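# Perform the operating card's three checks, lever to HOLD

## Task

Carry out steps 1 through 5 of the operating card strictly in sequence, which performs its three checks, and finish with the lever set to HOLD. If the first or the second setting is wrong, the task fails. Forcing a control lowers the score, and forcing it far too hard breaks it and fails the task. The console is loose on the table, not fixed. Afterwards release every control and pull the hands away.

## Robot and tools

Robot: two arms, left_arm (base near y = +0.475 m) and right_arm (base near y = -0.462 m). left_arm has a left hand, right_arm a right hand. Each hand has four fingers and a thumb driven by six motors. The operating card is a reference image; show_instructions displays it without moving anything.

Scene frame: origin at table-top height, midway between the arms; +x reaches out over the table, +y toward left_arm, +z up. Positions are metres, velocities m/s and rad/s. Each arm has a hand point 0.05 m in front of its palm. Its +z runs along the straight fingers, +y out of the palm, +x across the palm away from the thumb on the right hand (toward the thumb on the left hand). Straight fingertips reach 0.06-0.07 m past the point; a wrist bracket on the little-finger side can also strike things.

The 28-number row (used by execute_actions and move): one flat list covering both arms, each value in [-1, 1]. Order: left_arm dx, dy, dz, rx, ry, rz; left hand little, ring, middle, index, thumb_bend, thumb_turn; left force_limit, speed; then the same 14 for right_arm. dx..rz are an offset, not a pose: counted from that arm's current Hand target (shown in the last result), along scene-frame axes, with 1.0 = 0.6 m or 180 degrees; rx, ry, rz form a single rotation vector about the Hand target's position. Six zeros re-request the current Hand target. Hand numbers are absolute motor targets: +1 open/straight, -1 closed; thumb_turn -1 puts the thumb opposite the fingers, +1 beside the palm. force_limit runs from about 0 N at -1 to 10 N at +1 (15 N for both thumb motors); speed is slow near -1, full from +0.48 up. To leave a hand unchanged, resend the eight numbers of its last executed row (before any, its hand_measured plus hand_force_limit and hand_speed). For a soft grip use speed about -0.94 or lower.

Tools:
- execute_actions(actions, cameras): actions is a list of actions; each action is up to 15 rows, one per 1/30 s step, the last row held to fill 15 steps. Every row in an action is measured from the Hand target at that action's start, so repeating an offset moves further. An empty list returns camera images.
- move(target, speed, blend, stop_force, zero, blocking, cameras): straight-line path of each hand point toward its offset (one row, or up to 15 rows all measured from the same starting Hand targets). speed in m/s, 0.002-3.6, default 0.25. blend in m rounds corners of a list. stop_force in N, 3-120, ends an arm's path when it meets that much resistance along its travel; use it when approaching controls, leave it out when backing off a contact. zero (default true) re-zeros the force reference. blocking=false returns early and cannot go with stop_force. Paths do not avoid obstacles; keep paths away from an arm's own base.
- wait(seconds 0-10), stop(), zero_wrist_force(arm), zoom_image(camera, region [x0,y0,x1,y1] pixels, max 504 each side), finished_scene().
Cameras: cam_head_left, cam_head_right, cam_high, cam_low, cam_left_wrist, cam_right_wrist (672x504).

Reading results: end_effector_position and end_effector_quat_wxyz per arm in the scene frame; Hand target is the pose the next offset counts from (the hand often rests a little short of it; send the gap as an offset if needed). hand_measured, hand_stopped_by (moving, target, force, stalled, fault) and hand_load_n list six values in motor order; load is positive when the finger is pushed open. Wrist force and Wrist torque are in the hand's own axes, plus a line with the peak force since the last shown reading. The move line reports the ending (done, off_target, moving, held, fault) and limits (paced, held). Joint torques include gravity. MOTOR HOT warns of heating; OVER-TEMPERATURE FAULT locks the arm 30-60 s.

Cautions: commanded orientation is clipped to within 32 degrees of the measured one per step. Arms are stiff, so a target just beyond a firm surface can trigger a fault: 150 N (±25) net force or a joint torque limit (wrist joints 26.6 N m) stops the arm for 10 s. Nothing may fall off the table. Keep the two arms and hands from touching each other. The wrist can sit below the hand point and hit the table first. Once the lever is at HOLD, open the hands and withdraw before calling finished_scene.

Each tool is called after "Call:" by a JSON object that holds its "op" and its "data".

Reference images:

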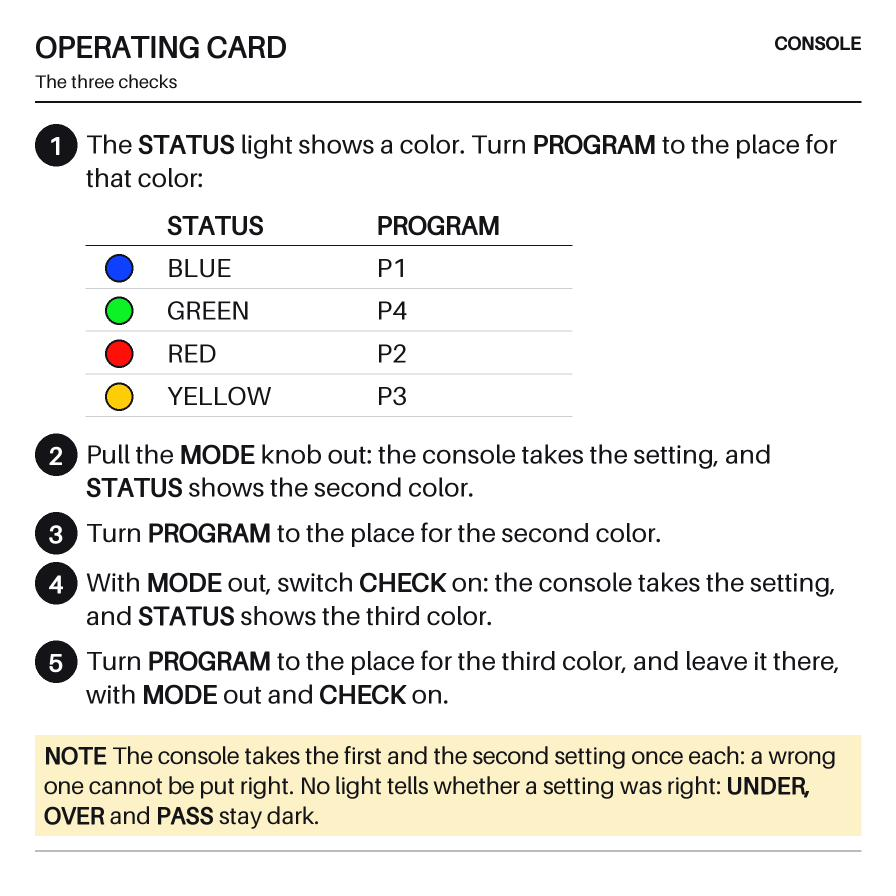

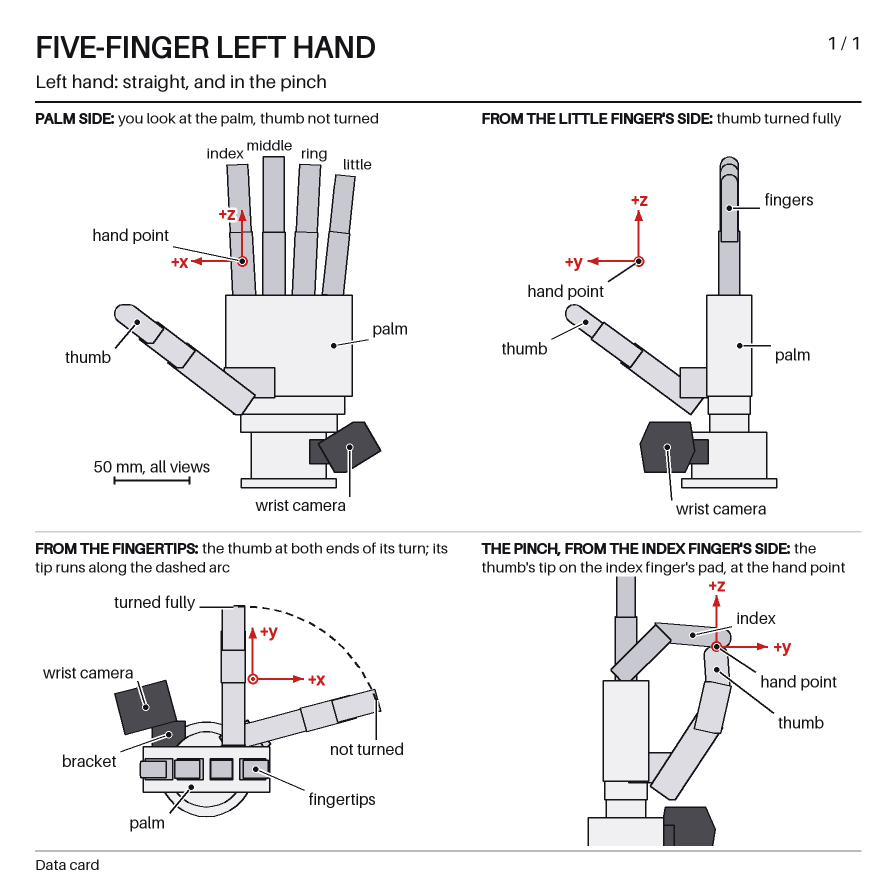

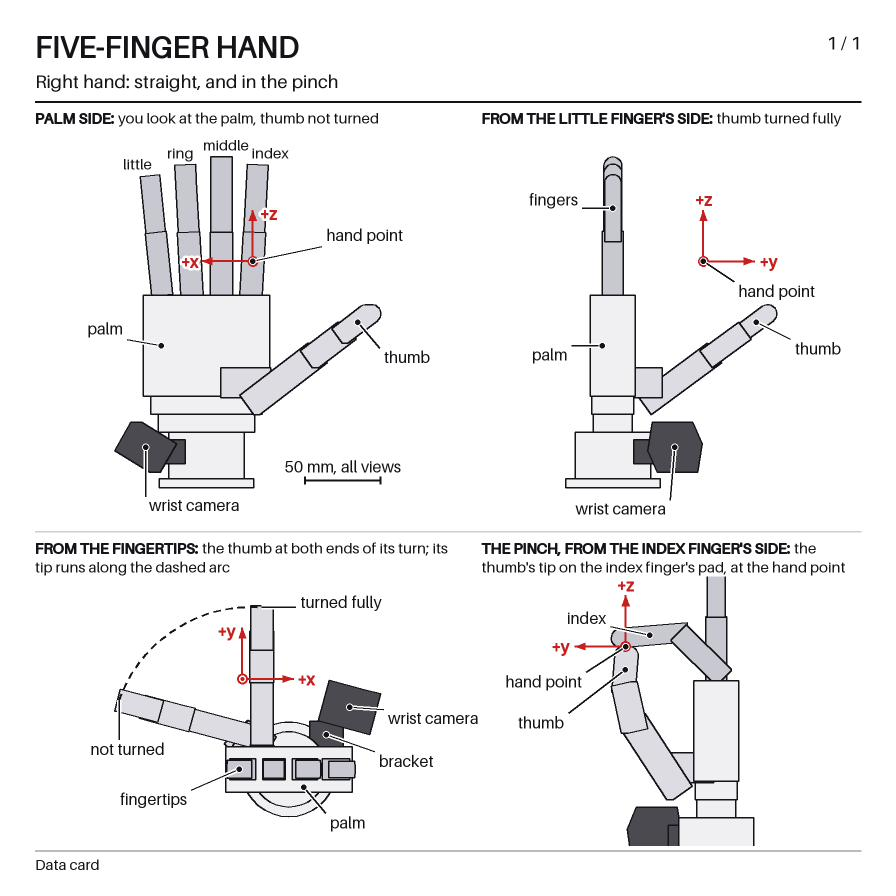

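## Session

Call:
{"op": "execute_actions", "data": {"actions": []}}

Scene clock: 0.00 s.
left_arm: end_effector_position=(+0.3304, +0.1034, +0.2080) hand_measured=(+1.000, +1.000, +1.000, +1.000, +1.000, +1.000) hand_load_n=(+0.5, +0.0, +0.0, +0.0, +0.0, +0.0) hand_stopped_by=(target, target, target, target, target, target) hand_force_limit=0.00 hand_speed=-0.80 end_effector_quat_wxyz=(+0.144, -0.567, +0.792, -0.176) | right_arm: end_effector_position=(+0.7894, -0.4212, +0.3111) hand_measured=(+1.000, +1.000, +1.000, +1.000, +1.000, +1.000) hand_load_n=(+0.0, +0.0, +0.0, +0.0, +0.0, +0.0) hand_stopped_by=(target, target, target, target, target, target) hand_force_limit=0.00 hand_speed=-0.80 end_effector_quat_wxyz=(+0.442, -0.101, +0.891, -0.039)
Joint positions: left_arm=[2.533 -1.795 -1.538 2.2 -1.718 2.899] | right_arm=[-0.265 -1.159 1.226 0.615 1.298 -1.986]
Joint velocities: within noise
Joint torques (N m): no reading
Wrist force (N): no reading
Wrist torque (N m): no reading
Wrist force, peak (N): no reading
Hand target: left_arm +0.3304, +0.1034, +0.2080; +0.144, -0.567, +0.792, -0.176 | right_arm +0.7894, -0.4212, +0.3111; +0.442, -0.101, +0.891, -0.039

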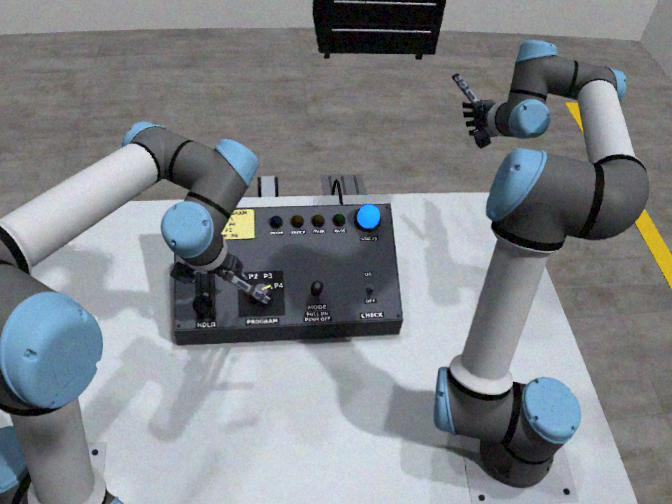

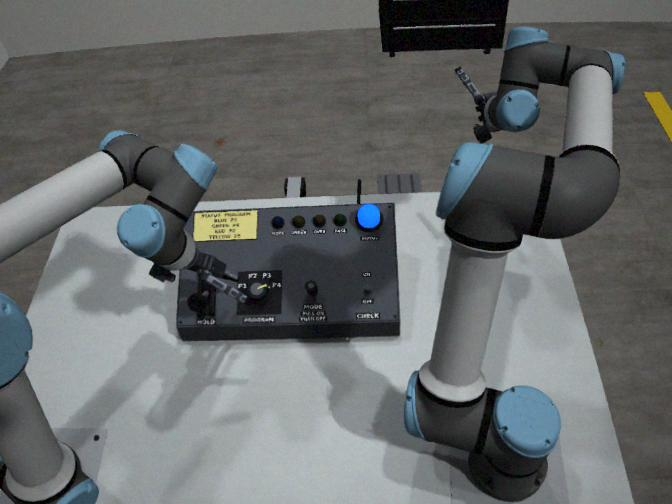

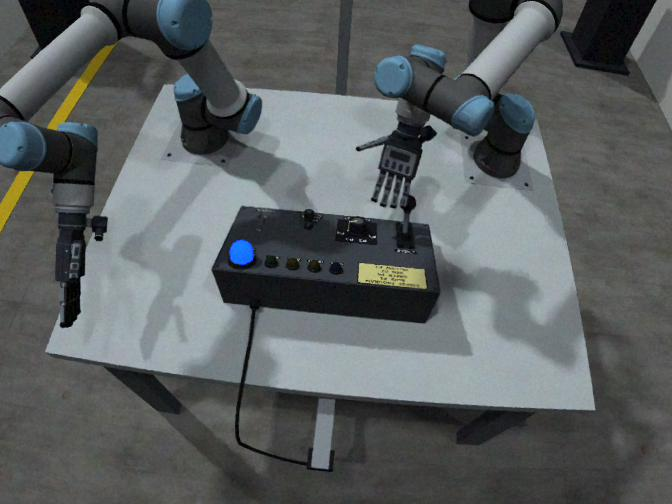

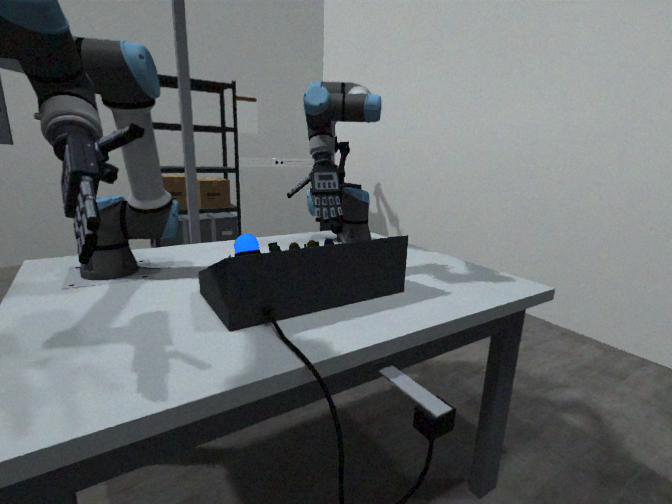

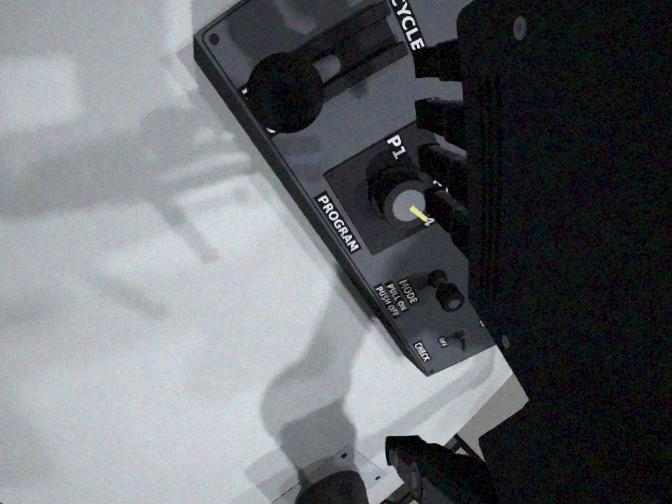

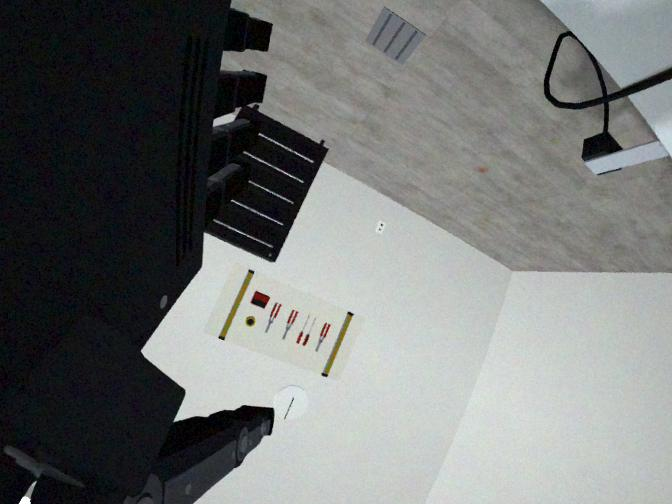

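Call:
{"op": "zoom_image", "data": {"camera": "cam_head_left", "region": [160, 190, 410, 360]}}

Call:
{"op": "zoom_image", "data": {"camera": "cam_head_right", "region": [160, 190, 410, 360]}}

Call:
{"op": "zoom_image", "data": {"camera": "cam_left_wrist", "region": [190, 0, 540, 380]}}

Call:
{"op": "zoom_image", "data": {"camera": "cam_high", "region": [200, 190, 450, 330]}}

Scaled by 2.016 from the camera's 672x504 image, which has a finer 960x720 frame.

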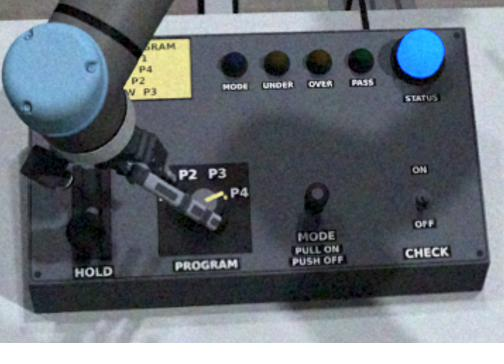

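Scaled by 2.016 from the camera's 672x504 image, which has a finer 960x720 frame.

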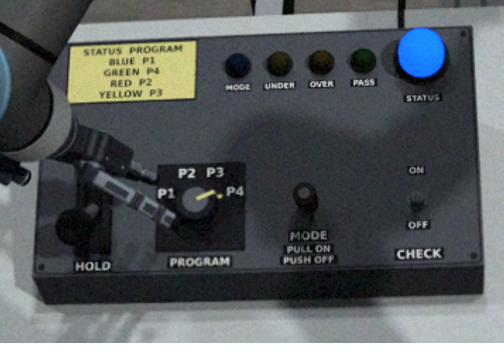

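Scaled by 1.326 from the camera's 672x504 image, which has a finer 960x720 frame.

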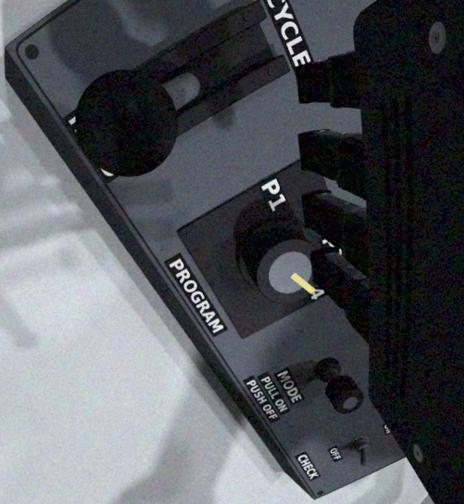

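Scaled by 2.016 from the camera's 672x504 image, which has a finer 960x720 frame.

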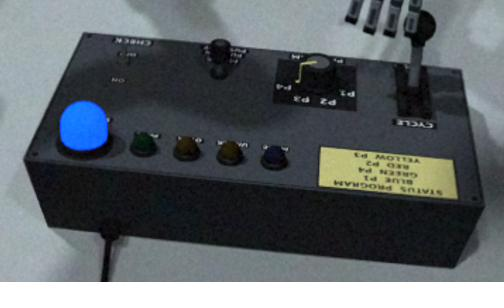

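Call:
{"op": "move", "data": {"target": [[0,0,0.2,0,0,0,1,1,1,1,1,1,0,-0.8, 0,0,0,0,0,0,1,1,1,1,1,1,0,-0.8],[-0.15,0.25,0.3,0,0,0,1,1,1,1,1,1,0,-0.8, 0,0,0,0,0,0,1,1,1,1,1,1,0,-0.8]], "blend": [0.05, 0], "cameras": ["all"]}}

Scene clock: 16.63 s.
left_arm: end_effector_position=(+0.2404, +0.2533, +0.3880) hand_measured=(+1.000, +1.000, +1.000, +1.000, +1.000, +1.000) hand_load_n=(-0.5, +0.0, +0.0, +0.0, +0.0, +0.0) hand_stopped_by=(target, target, target, target, target, target) hand_force_limit=0.00 hand_speed=-0.80 end_effector_quat_wxyz=(+0.144, -0.567, +0.792, -0.176) | right_arm: end_effector_position=(+0.7894, -0.4212, +0.3111) hand_measured=(+1.000, +1.000, +1.000, +1.000, +1.000, +1.000) hand_load_n=(+0.0, +0.0, +0.0, +0.0, +0.0, +0.0) hand_stopped_by=(target, target, target, target, target, target) hand_force_limit=0.00 hand_speed=-0.80 end_effector_quat_wxyz=(+0.442, -0.101, +0.891, -0.039)
Joint positions: left_arm=[2.869 -1.355 -1.512 1.756 -1.572 3.202] | right_arm=[-0.265 -1.159 1.226 0.615 1.298 -1.986]
Joint torques (N m): left_arm=[6.85 21.25 11.28 -3.41 2.24 1.53] | right_arm=[0.98 -41.58 -19.64 0.21 -0.43 0.21]
Wrist force (N): left_arm=[0.1 -0.1 0.1] | right_arm=[0.2 -0.1 0.1]
Wrist torque (N m): left_arm=[-0.03 0.00 -0.01] | right_arm=[-0.03 -0.03 0.00]
Wrist force, peak (N): left_arm=[-0.7 0.4 -0.5] | right_arm=[0.6 -0.1 0.2]
Hand target: left_arm +0.2404, +0.2534, +0.3880; +0.144, -0.567, +0.792, -0.176 | right_arm +0.7894, -0.4212, +0.3111; +0.442, -0.101, +0.891, -0.039
Off the commanded pose: left_arm 0.000 m, 0 deg | right_arm 0.000 m, 0 deg.
move: done
camera_calibration:
cam_left_wrist: T_world_to_cam=[[0.757962, -0.488397, 0.432391, -0.230019], [-0.633747, -0.708335, 0.310848, 0.220285], [0.15446, -0.509637, -0.846411, 0.530874], [0, 0, 0, 1]] pos_world=[0.231952, 0.314248, 0.480321]

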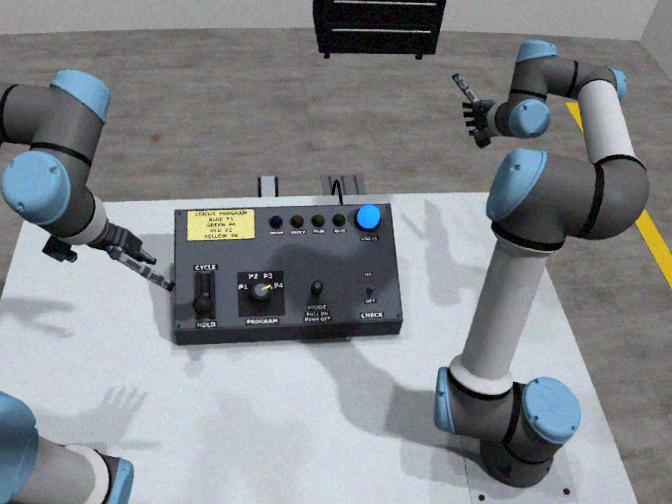

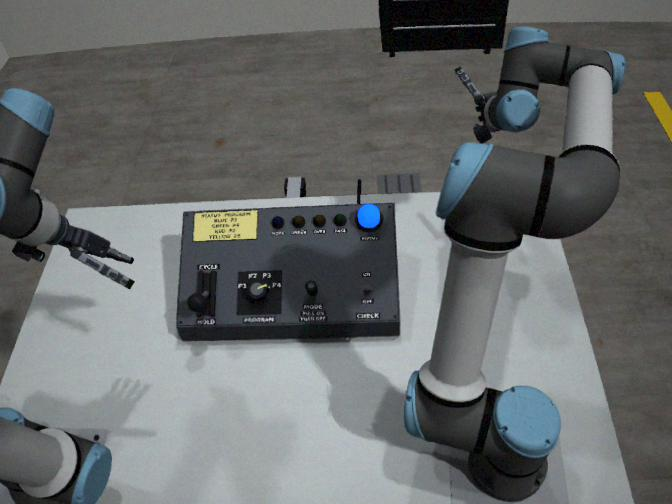

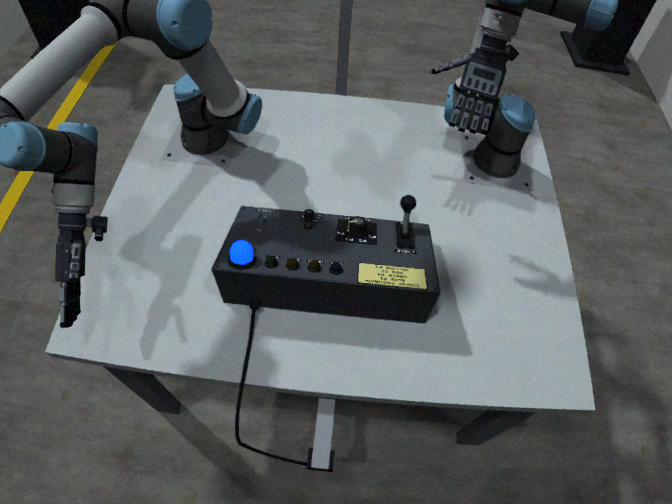

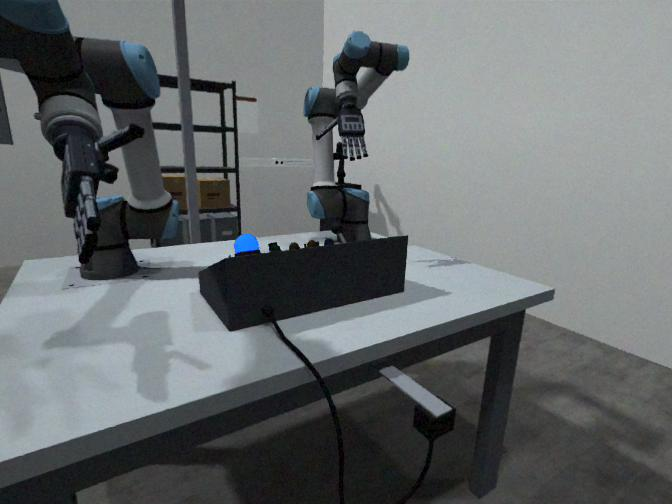

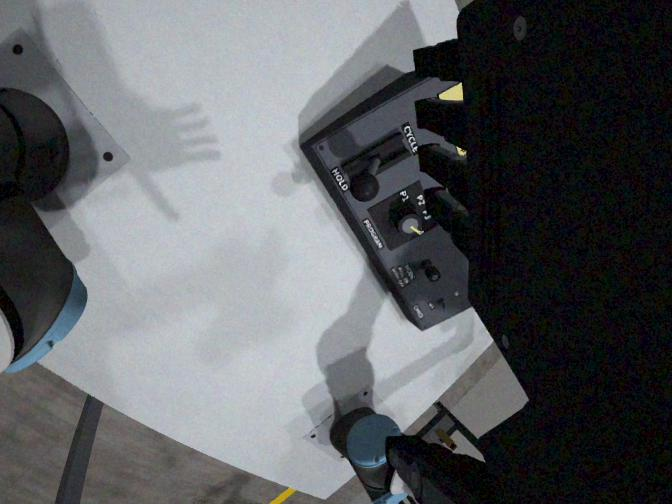

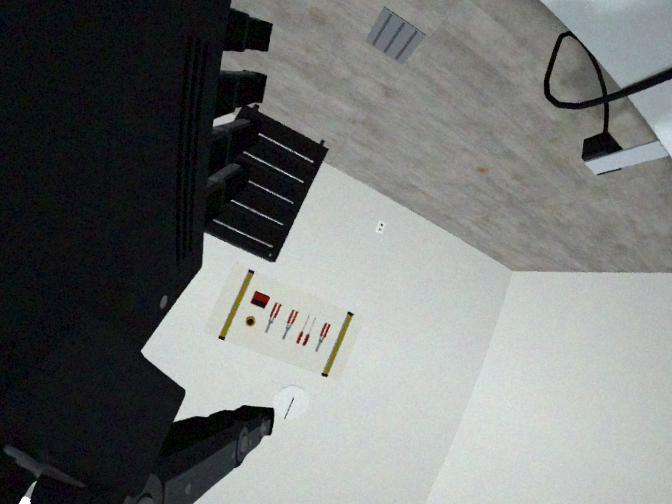

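Call:
{"op": "zoom_image", "data": {"camera": "cam_head_left", "region": [165, 195, 290, 345]}}

Call:
{"op": "zoom_image", "data": {"camera": "cam_head_left", "region": [285, 195, 410, 345]}}

Call:
{"op": "zoom_image", "data": {"camera": "cam_head_right", "region": [165, 195, 290, 345]}}

Call:
{"op": "zoom_image", "data": {"camera": "cam_head_right", "region": [285, 195, 410, 345]}}

Call:
{"op": "zoom_image", "data": {"camera": "cam_high", "region": [205, 190, 325, 320]}}

Call:
{"op": "zoom_image", "data": {"camera": "cam_high", "region": [325, 190, 445, 320]}}

Call:
{"op": "zoom_image", "data": {"camera": "cam_low", "region": [190, 220, 420, 340]}}

Call:
{"op": "zoom_image", "data": {"camera": "cam_left_wrist", "region": [290, 50, 490, 340]}}

Scaled by 3.360 from the camera's 672x504 image, which has a finer 960x720 frame.

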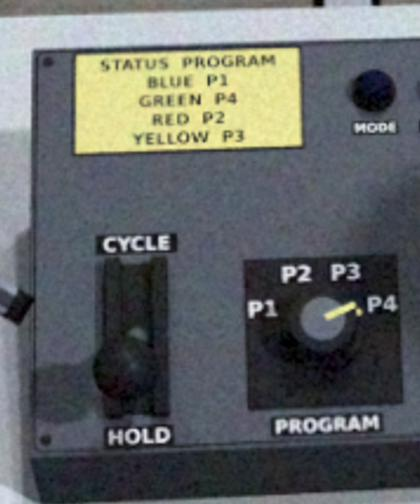

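Scaled by 3.360 from the camera's 672x504 image, which has a finer 960x720 frame.

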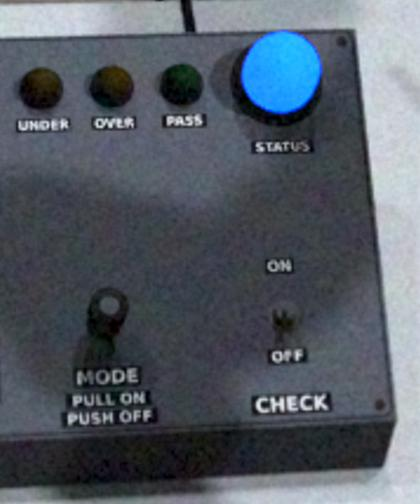

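Scaled by 3.360 from the camera's 672x504 image, which has a finer 960x720 frame.

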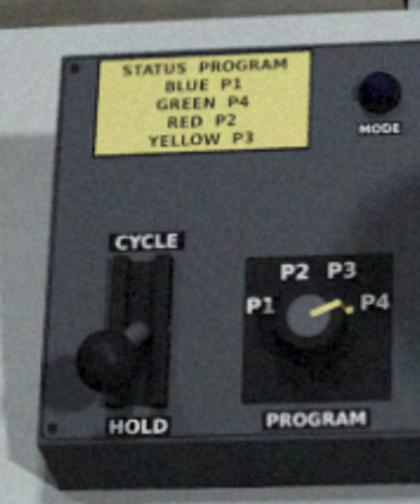

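Scaled by 3.360 from the camera's 672x504 image, which has a finer 960x720 frame.

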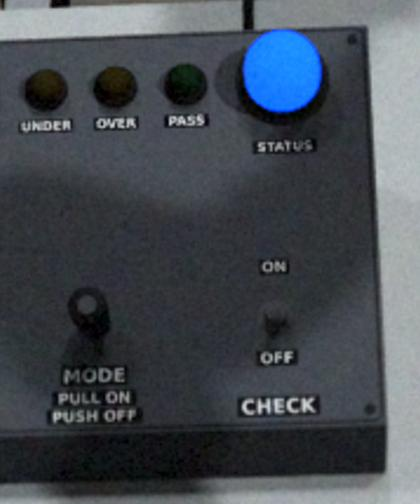

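Scaled by 3.877 from the camera's 672x504 image, which has a finer 960x720 frame.

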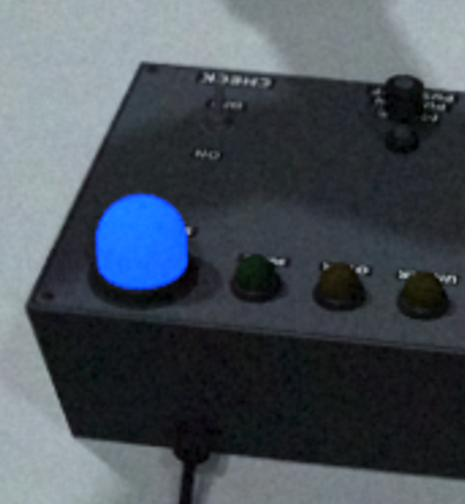

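Scaled by 3.877 from the camera's 672x504 image, which has a finer 960x720 frame.

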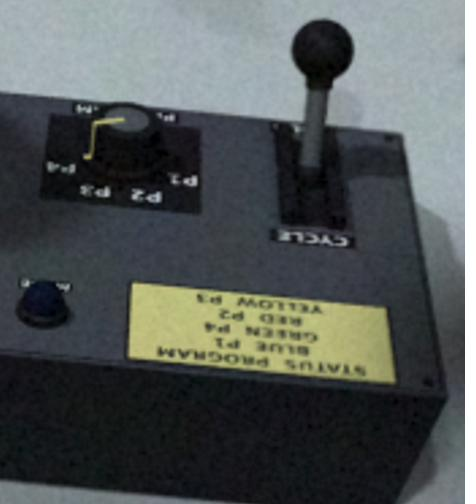

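Scaled by 2.191 from the camera's 672x504 image, which has a finer 960x720 frame.

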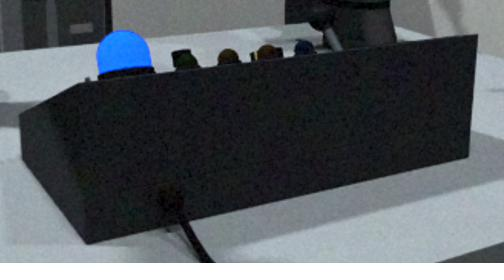

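Scaled by 1.738 from the camera's 672x504 image, which has a finer 960x720 frame.

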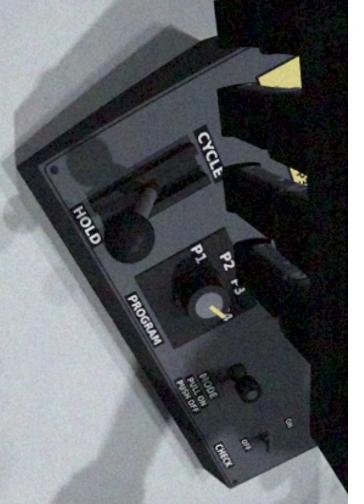

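Call:
{"op": "move", "data": {"target": [0.1,-0.0833,0.05,0,0,0.55,-1,-1,0.5,0.5,1,-1,-0.4,0.3, 0,0,0,0,0,0,1,1,1,1,1,1,0,-0.8], "speed": 0.6}}

Call:
{"op": "move", "data": {"target": [0.1475,-0.244,-0.367,0.0213,0.0046,0.5518,-1,-1,0.5,0.5,1,-1,-0.4,0.3, 0,0,0,0,0,0,1,1,1,1,1,1,0,-0.8], "speed": 0.5, "cameras": ["all"]}}

Scene clock: 35.30 s.
left_arm: end_effector_position=(+0.3004, +0.2034, +0.4180) hand_measured=(-1.000, -1.000, +0.500, +0.500, +1.000, -1.000) hand_load_n=(+0.5, +0.0, +0.0, +0.0, +0.0, +0.0) hand_stopped_by=(target, target, target, target, target, target) hand_force_limit=-0.40 hand_speed=0.30 end_effector_quat_wxyz=(-0.228, +0.970, -0.083, +0.005) | right_arm: end_effector_position=(+0.7894, -0.4212, +0.3111) hand_measured=(+1.000, +1.000, +1.000, +1.000, +1.000, +1.000) hand_load_n=(+0.0, +0.0, +0.0, +0.0, +0.0, +0.0) hand_stopped_by=(target, target, target, target, target, target) hand_force_limit=0.00 hand_speed=-0.80 end_effector_quat_wxyz=(+0.442, -0.101, +0.891, -0.039)
Joint positions: left_arm=[2.524 -1.768 -1.201 1.164 -1.97 1.082] | right_arm=[-0.265 -1.159 1.226 0.615 1.298 -1.986]
Joint torques (N m): left_arm=[-5.81 11.77 22.94 -4.67 1.74 -1.64] | right_arm=[0.77 -41.96 -19.02 0.14 -0.49 0.13]
Wrist force (N): left_arm=[0.0 0.0 -0.2] | right_arm=[0.2 -0.1 0.1]
Wrist torque (N m): left_arm=[0.02 -0.01 0.18] | right_arm=[-0.02 -0.04 0.01]
Wrist force, peak (N): left_arm=[-0.2 0.2 -0.6] | right_arm=[0.4 -0.4 0.0]
Hand target: left_arm +0.3004, +0.2034, +0.4180; -0.228, +0.970, -0.083, +0.005 | right_arm +0.7894, -0.4212, +0.3111; +0.442, -0.101, +0.891, -0.039
Off the commanded pose: left_arm 0.000 m, 0 deg | right_arm 0.000 m, 0 deg.
move: done

Scene clock: 37.97 s.
left_arm: end_effector_position=(+0.3889, +0.0570, +0.1978) hand_measured=(-1.000, -1.000, +0.500, +0.500, +1.000, -1.000) hand_load_n=(+0.0, +0.0, +0.0, +0.0, +0.0, +0.0) hand_stopped_by=(target, target, target, target, target, target) hand_force_limit=-0.40 hand_speed=0.30 end_effector_quat_wxyz=(-0.179, +0.684, +0.684, -0.179) | right_arm: end_effector_position=(+0.7894, -0.4212, +0.3111) hand_measured=(+1.000, +1.000, +1.000, +1.000, +1.000, +1.000) hand_load_n=(+0.0, +0.0, +0.0, +0.0, +0.0, +0.0) hand_stopped_by=(target, target, target, target, target, target) hand_force_limit=0.00 hand_speed=-0.80 end_effector_quat_wxyz=(+0.442, -0.101, +0.891, -0.039)
Joint positions: left_arm=[2.536 -2.362 -0.927 1.284 -1.292 -0.538] | right_arm=[-0.265 -1.159 1.226 0.615 1.298 -1.986]
Joint torques (N m): left_arm=[-5.93 32.4 22.89 -0.56 2.62 -1.4] | right_arm=[1.07 -42.53 -19.15 0.2 -0.43 0.23]
Wrist force (N): left_arm=[0.4 0.1 -0.1] | right_arm=[0.1 -0.4 0.1]
Wrist torque (N m): left_arm=[0.03 -0.06 0.19] | right_arm=[-0.07 -0.02 -0.02]
Wrist force, peak (N): left_arm=[-0.4 -0.8 -0.6] | right_arm=[0.5 -0.2 -0.2]
Hand target: left_arm +0.3889, +0.0570, +0.1978; -0.179, +0.684, +0.684, -0.179 | right_arm +0.7894, -0.4212, +0.3111; +0.442, -0.101, +0.891, -0.039
Off the commanded pose: left_arm 0.000 m, 0 deg | right_arm 0.000 m, 0 deg.
move: done
camera_calibration:
cam_left_wrist: T_world_to_cam=[[-0.848748, 0.212144, 0.484377, 0.21843], [0.395416, 0.862806, 0.31498, -0.256227], [-0.351102, 0.458869, -0.81619, 0.382454], [0, 0, 0, 1]] pos_world=[0.420988, -0.000761126, 0.287059]

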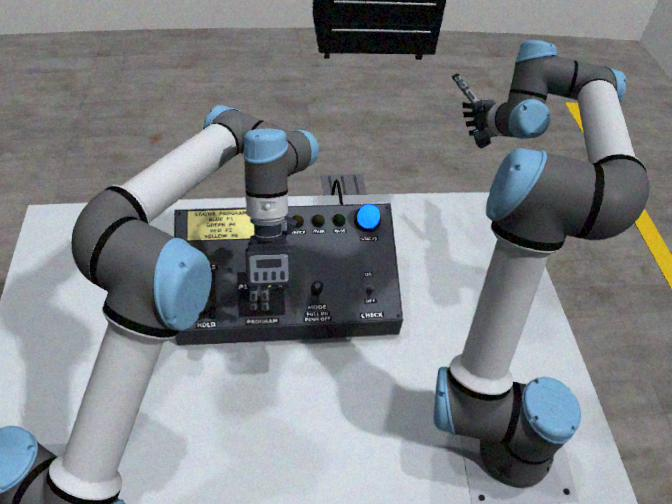

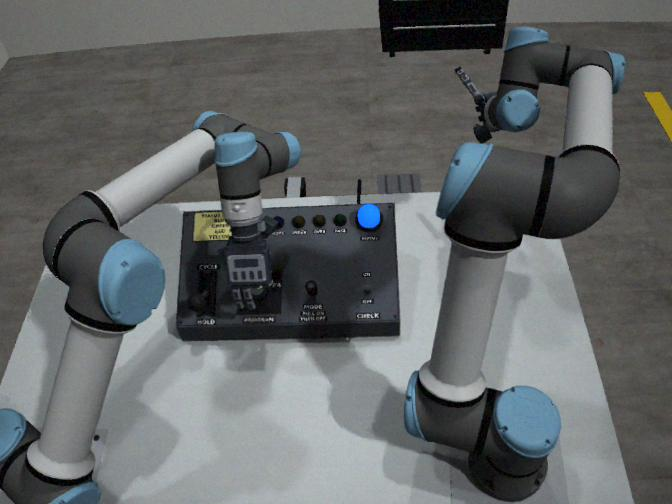

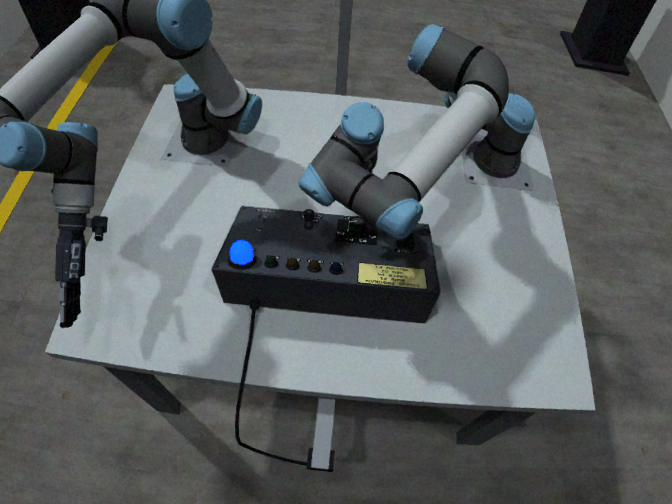

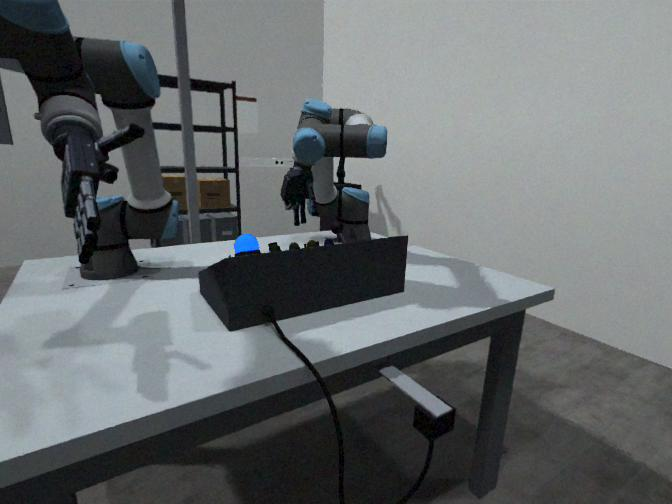

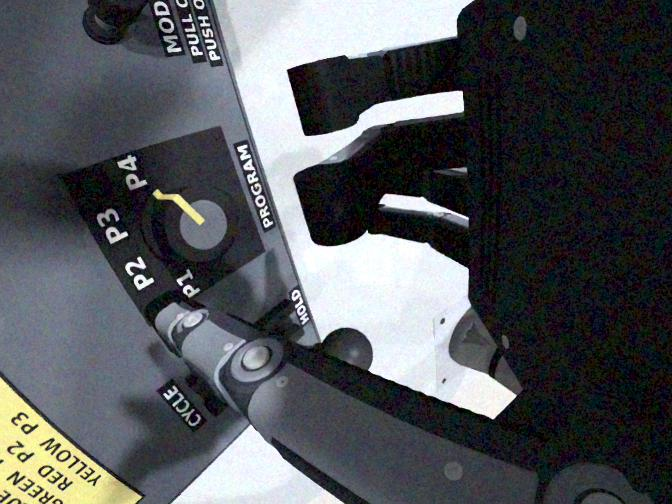

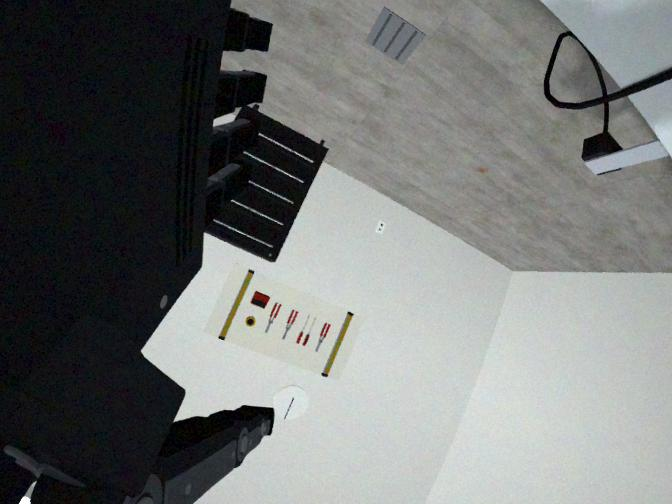

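Call:
{"op": "move", "data": {"target": [0.0155,-0.0077,-0.0592,0,0,0,-1,-1,0.5,0.5,1,-1,-0.4,0.3, 0,0,0,0,0,0,1,1,1,1,1,1,0,-0.8], "speed": 0.3, "cameras": ["cam_left_wrist"]}}

Call:
{"op": "move", "data": {"target": [0.0178,0.0003,0.0075,0.1287,0,-0.3075,-1,-1,0.5,0.5,1,-1,-0.4,0.3, 0,0,0,0,0,0,1,1,1,1,1,1,0,-0.8], "speed": 0.5, "cameras": ["cam_left_wrist","cam_head_left","cam_head_right"]}}

Scene clock: 43.10 s.
left_arm: end_effector_position=(+0.3981, +0.0524, +0.1625) hand_measured=(-1.000, -1.000, +0.500, +0.500, +1.000, -1.000) hand_load_n=(+0.0, +0.0, +0.0, +0.0, -0.5, +0.0) hand_stopped_by=(target, target, target, target, target, target) hand_force_limit=-0.40 hand_speed=0.30 end_effector_quat_wxyz=(-0.179, +0.684, +0.684, -0.179) | right_arm: end_effector_position=(+0.7894, -0.4212, +0.3111) hand_measured=(+1.000, +1.000, +1.000, +1.000, +1.000, +1.000) hand_load_n=(+0.0, +0.0, +0.0, +0.0, +0.0, -0.5) hand_stopped_by=(target, target, target, target, target, target) hand_force_limit=0.00 hand_speed=-0.80 end_effector_quat_wxyz=(+0.442, -0.101, +0.891, -0.039)
Joint positions: left_arm=[2.539 -2.409 -0.935 1.338 -1.292 -0.536] | right_arm=[-0.265 -1.159 1.226 0.615 1.298 -1.986]
Joint torques (N m): left_arm=[7.85 34.69 23.95 -0.68 -2.41 1.53] | right_arm=[1.19 -42.38 -19.18 0.12 -0.41 0.24]
Wrist force (N): left_arm=[0.1 -0.1 -0.3] | right_arm=[0.3 -0.2 0.1]
Wrist torque (N m): left_arm=[0.00 -0.02 -0.01] | right_arm=[-0.04 -0.04 0.01]
Wrist force, peak (N): left_arm=[0.4 -0.4 -0.4] | right_arm=[0.5 0.0 0.4]
Hand target: left_arm +0.3982, +0.0524, +0.1623; -0.179, +0.684, +0.684, -0.179 | right_arm +0.7894, -0.4212, +0.3111; +0.442, -0.101, +0.891, -0.039
Off the commanded pose: left_arm 0.000 m, 0 deg | right_arm 0.000 m, 0 deg.
move: done
camera_calibration:
cam_left_wrist: T_world_to_cam=[[-0.848847, 0.211826, 0.484343, 0.244448], [0.395126, 0.862893, 0.315105, -0.244722], [-0.351189, 0.458852, -0.816162, 0.359049], [0, 0, 0, 1]] pos_world=[0.430289, -0.00536144, 0.251759]
Images, in order (width x height): cam_left_wrist 672x504.

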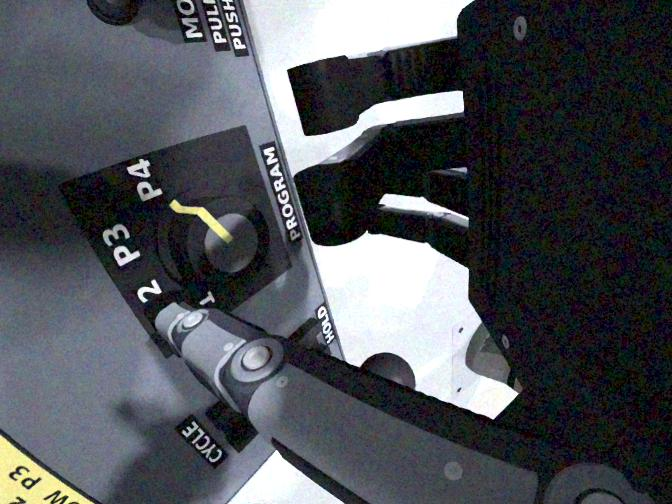

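Scene clock: 45.00 s.
left_arm: end_effector_position=(+0.4089, +0.0525, +0.1668) hand_measured=(-1.000, -1.000, +0.500, +0.500, +1.000, -1.000) hand_load_n=(-0.5, +0.0, +0.0, +0.5, +0.0, +0.0) hand_stopped_by=(target, target, target, target, target, target) hand_force_limit=-0.40 hand_speed=0.30 end_effector_quat_wxyz=(-0.370, +0.873, +0.312, +0.060) | right_arm: end_effector_position=(+0.7894, -0.4212, +0.3111) hand_measured=(+1.000, +1.000, +1.000, +1.000, +1.000, +1.000) hand_load_n=(+0.0, +0.0, +0.0, +0.0, +0.0, +0.0) hand_stopped_by=(target, target, target, target, target, target) hand_force_limit=0.00 hand_speed=-0.80 end_effector_quat_wxyz=(+0.442, -0.101, +0.891, -0.039)
Joint positions: left_arm=[2.3 -2.546 -0.829 1.117 -1.944 -0.086] | right_arm=[-0.265 -1.159 1.226 0.615 1.298 -1.986]
Joint torques (N m): left_arm=[-6.14 63.34 9.88 -0.64 -3.54 1.36] | right_arm=[0.77 -42.58 -19.45 0.12 -0.42 0.17]
Wrist force (N): left_arm=[0.4 0.1 0.2] | right_arm=[0.3 -0.3 0.1]
Wrist torque (N m): left_arm=[0.03 0.02 -0.02] | right_arm=[-0.06 -0.04 0.00]
Wrist force, peak (N): left_arm=[0.5 0.3 0.5] | right_arm=[0.4 -0.1 0.4]
Hand target: left_arm +0.4089, +0.0526, +0.1668; -0.370, +0.873, +0.311, +0.060 | right_arm +0.7894, -0.4212, +0.3111; +0.442, -0.101, +0.891, -0.039
Off the commanded pose: left_arm 0.000 m, 0 deg | right_arm 0.000 m, 0 deg.
move: done
camera_calibration:
cam_left_wrist: T_world_to_cam=[[-0.404915, 0.621968, 0.670224, 0.0174084], [0.860288, 0.0108276, 0.509693, -0.428368], [0.309756, 0.782968, -0.539456, 0.0327684], [0, 0, 0, 1]] pos_world=[0.365419, -0.0318459, 0.224346]
Images, in order (width x height): cam_head_left 672x504, cam_head_right 672x504, cam_left_wrist 672x504.

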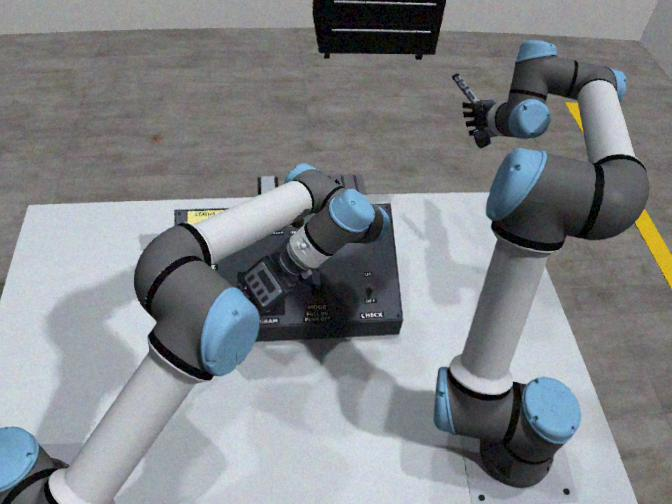

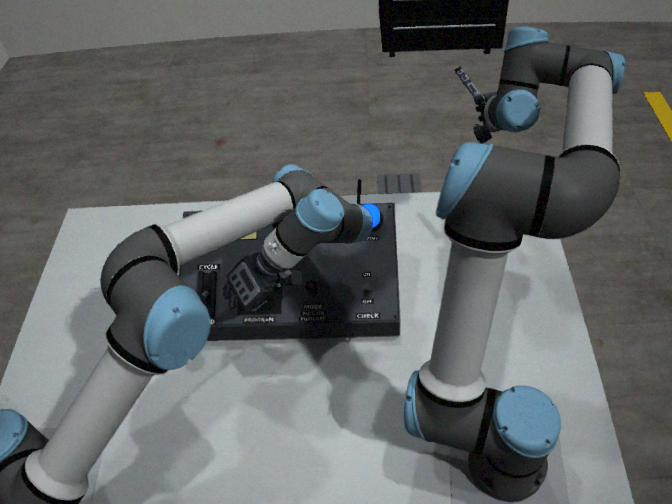

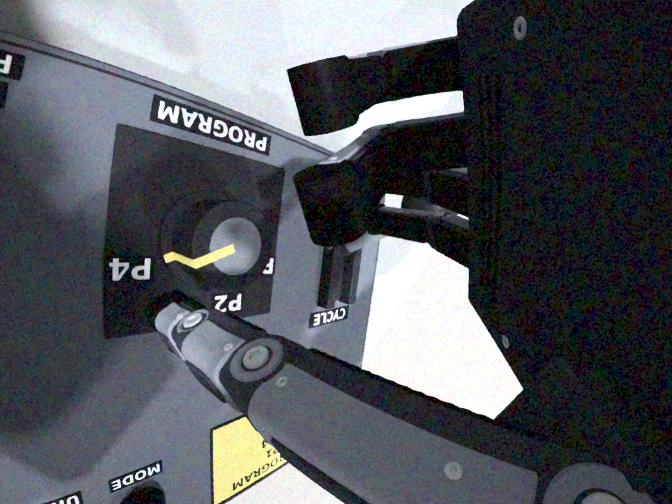

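Call:
{"op": "move", "data": {"target": [-0.0267,-0.0173,-0.0112,-0.2573,0,0.615,-1,-1,0.5,0.5,1,-1,-0.4,0.3, 0,0,0,0,0,0,1,1,1,1,1,1,0,-0.8], "speed": 0.5, "cameras": ["cam_left_wrist","cam_head_left","cam_head_right","cam_high"]}}

Scene clock: 48.57 s.
left_arm: end_effector_position=(+0.3929, +0.0422, +0.1600) hand_measured=(-1.000, -1.000, +0.500, +0.500, +1.000, -1.000) hand_load_n=(+0.0, +0.0, +0.0, +0.0, +0.0, +0.0) hand_stopped_by=(target, target, target, target, target, target) hand_force_limit=-0.40 hand_speed=0.30 end_effector_quat_wxyz=(+0.059, +0.312, +0.874, -0.369) | right_arm: end_effector_position=(+0.7894, -0.4212, +0.3111) hand_measured=(+1.000, +1.000, +1.000, +1.000, +1.000, +1.000) hand_load_n=(+0.0, +0.0, +0.0, +0.0, +0.0, +0.0) hand_stopped_by=(target, target, target, target, target, target) hand_force_limit=0.00 hand_speed=-0.80 end_effector_quat_wxyz=(+0.442, -0.101, +0.891, -0.039)
Joint positions: left_arm=[2.724 -2.048 -1.436 2.127 -0.829 -1.381] | right_arm=[-0.265 -1.159 1.226 0.615 1.298 -1.986]
Joint torques (N m): left_arm=[-6.09 46.96 10.46 -0.03 -1.63 -1.46] | right_arm=[0.56 -42.57 -19.88 0.1 -0.52 0.31]
Wrist force (N): left_arm=[-0.2 -0.1 0.0] | right_arm=[0.2 -0.2 0.1]
Wrist torque (N m): left_arm=[0.00 -0.08 0.11] | right_arm=[-0.04 -0.03 0.00]
Wrist force, peak (N): left_arm=[0.6 0.1 0.4] | right_arm=[0.4 -0.4 0.1]
Hand target: left_arm +0.3929, +0.0422, +0.1600; +0.059, +0.311, +0.874, -0.369 | right_arm +0.7894, -0.4212, +0.3111; +0.442, -0.101, +0.891, -0.039
Off the commanded pose: left_arm 0.000 m, 0 deg | right_arm 0.000 m, 0 deg.
move: done
camera_calibration:
cam_left_wrist: T_world_to_cam=[[-0.743105, -0.410126, 0.528763, 0.220911], [-0.518233, 0.852612, -0.0669921, 0.187376], [-0.423355, -0.323805, -0.846121, 0.425999], [0, 0, 0, 1]] pos_world=[0.441613, 0.0687834, 0.256189]
Images, in order (width x height): cam_head_left 672x504, cam_head_right 672x504, cam_high 672x504, cam_left_wrist 672x504.

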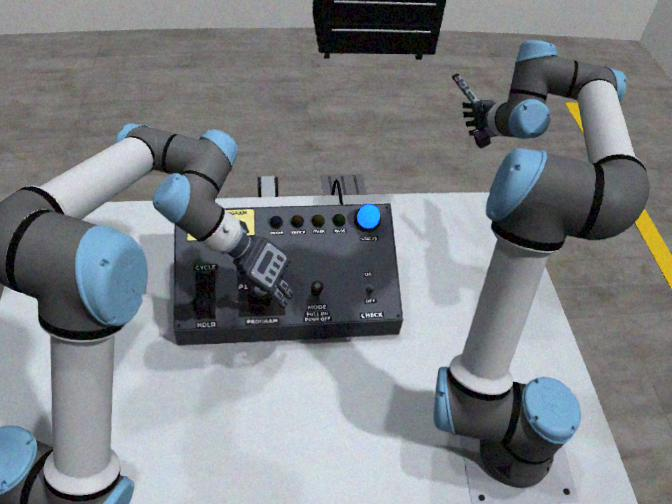

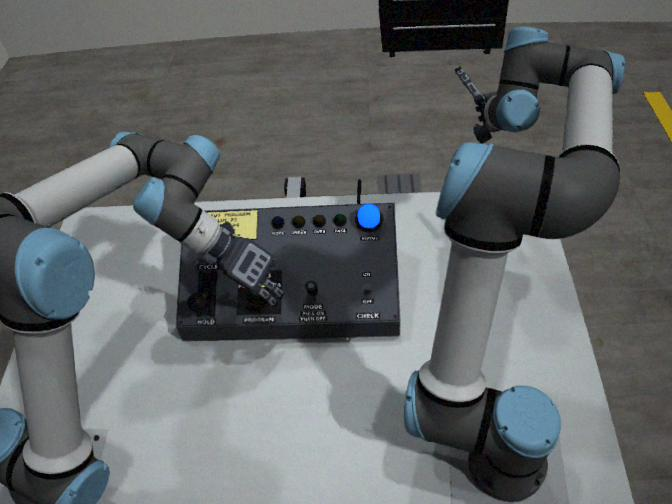

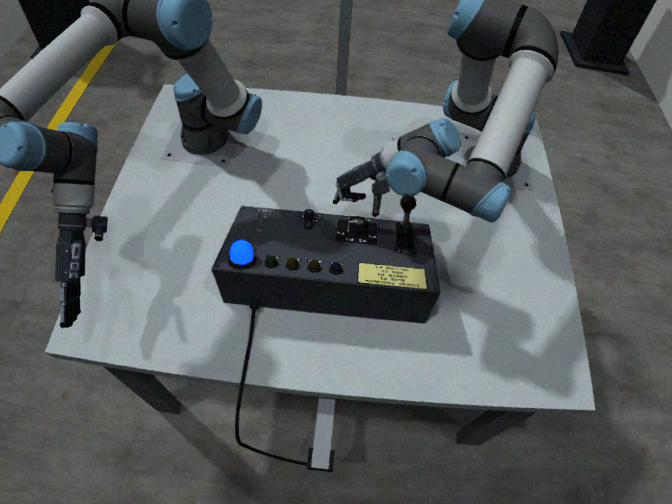

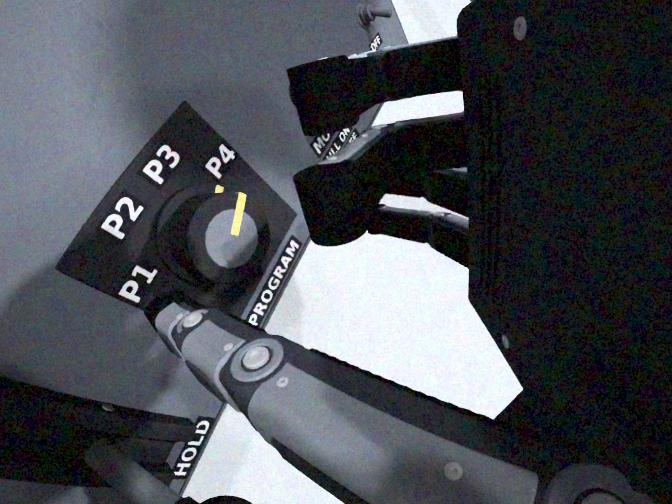

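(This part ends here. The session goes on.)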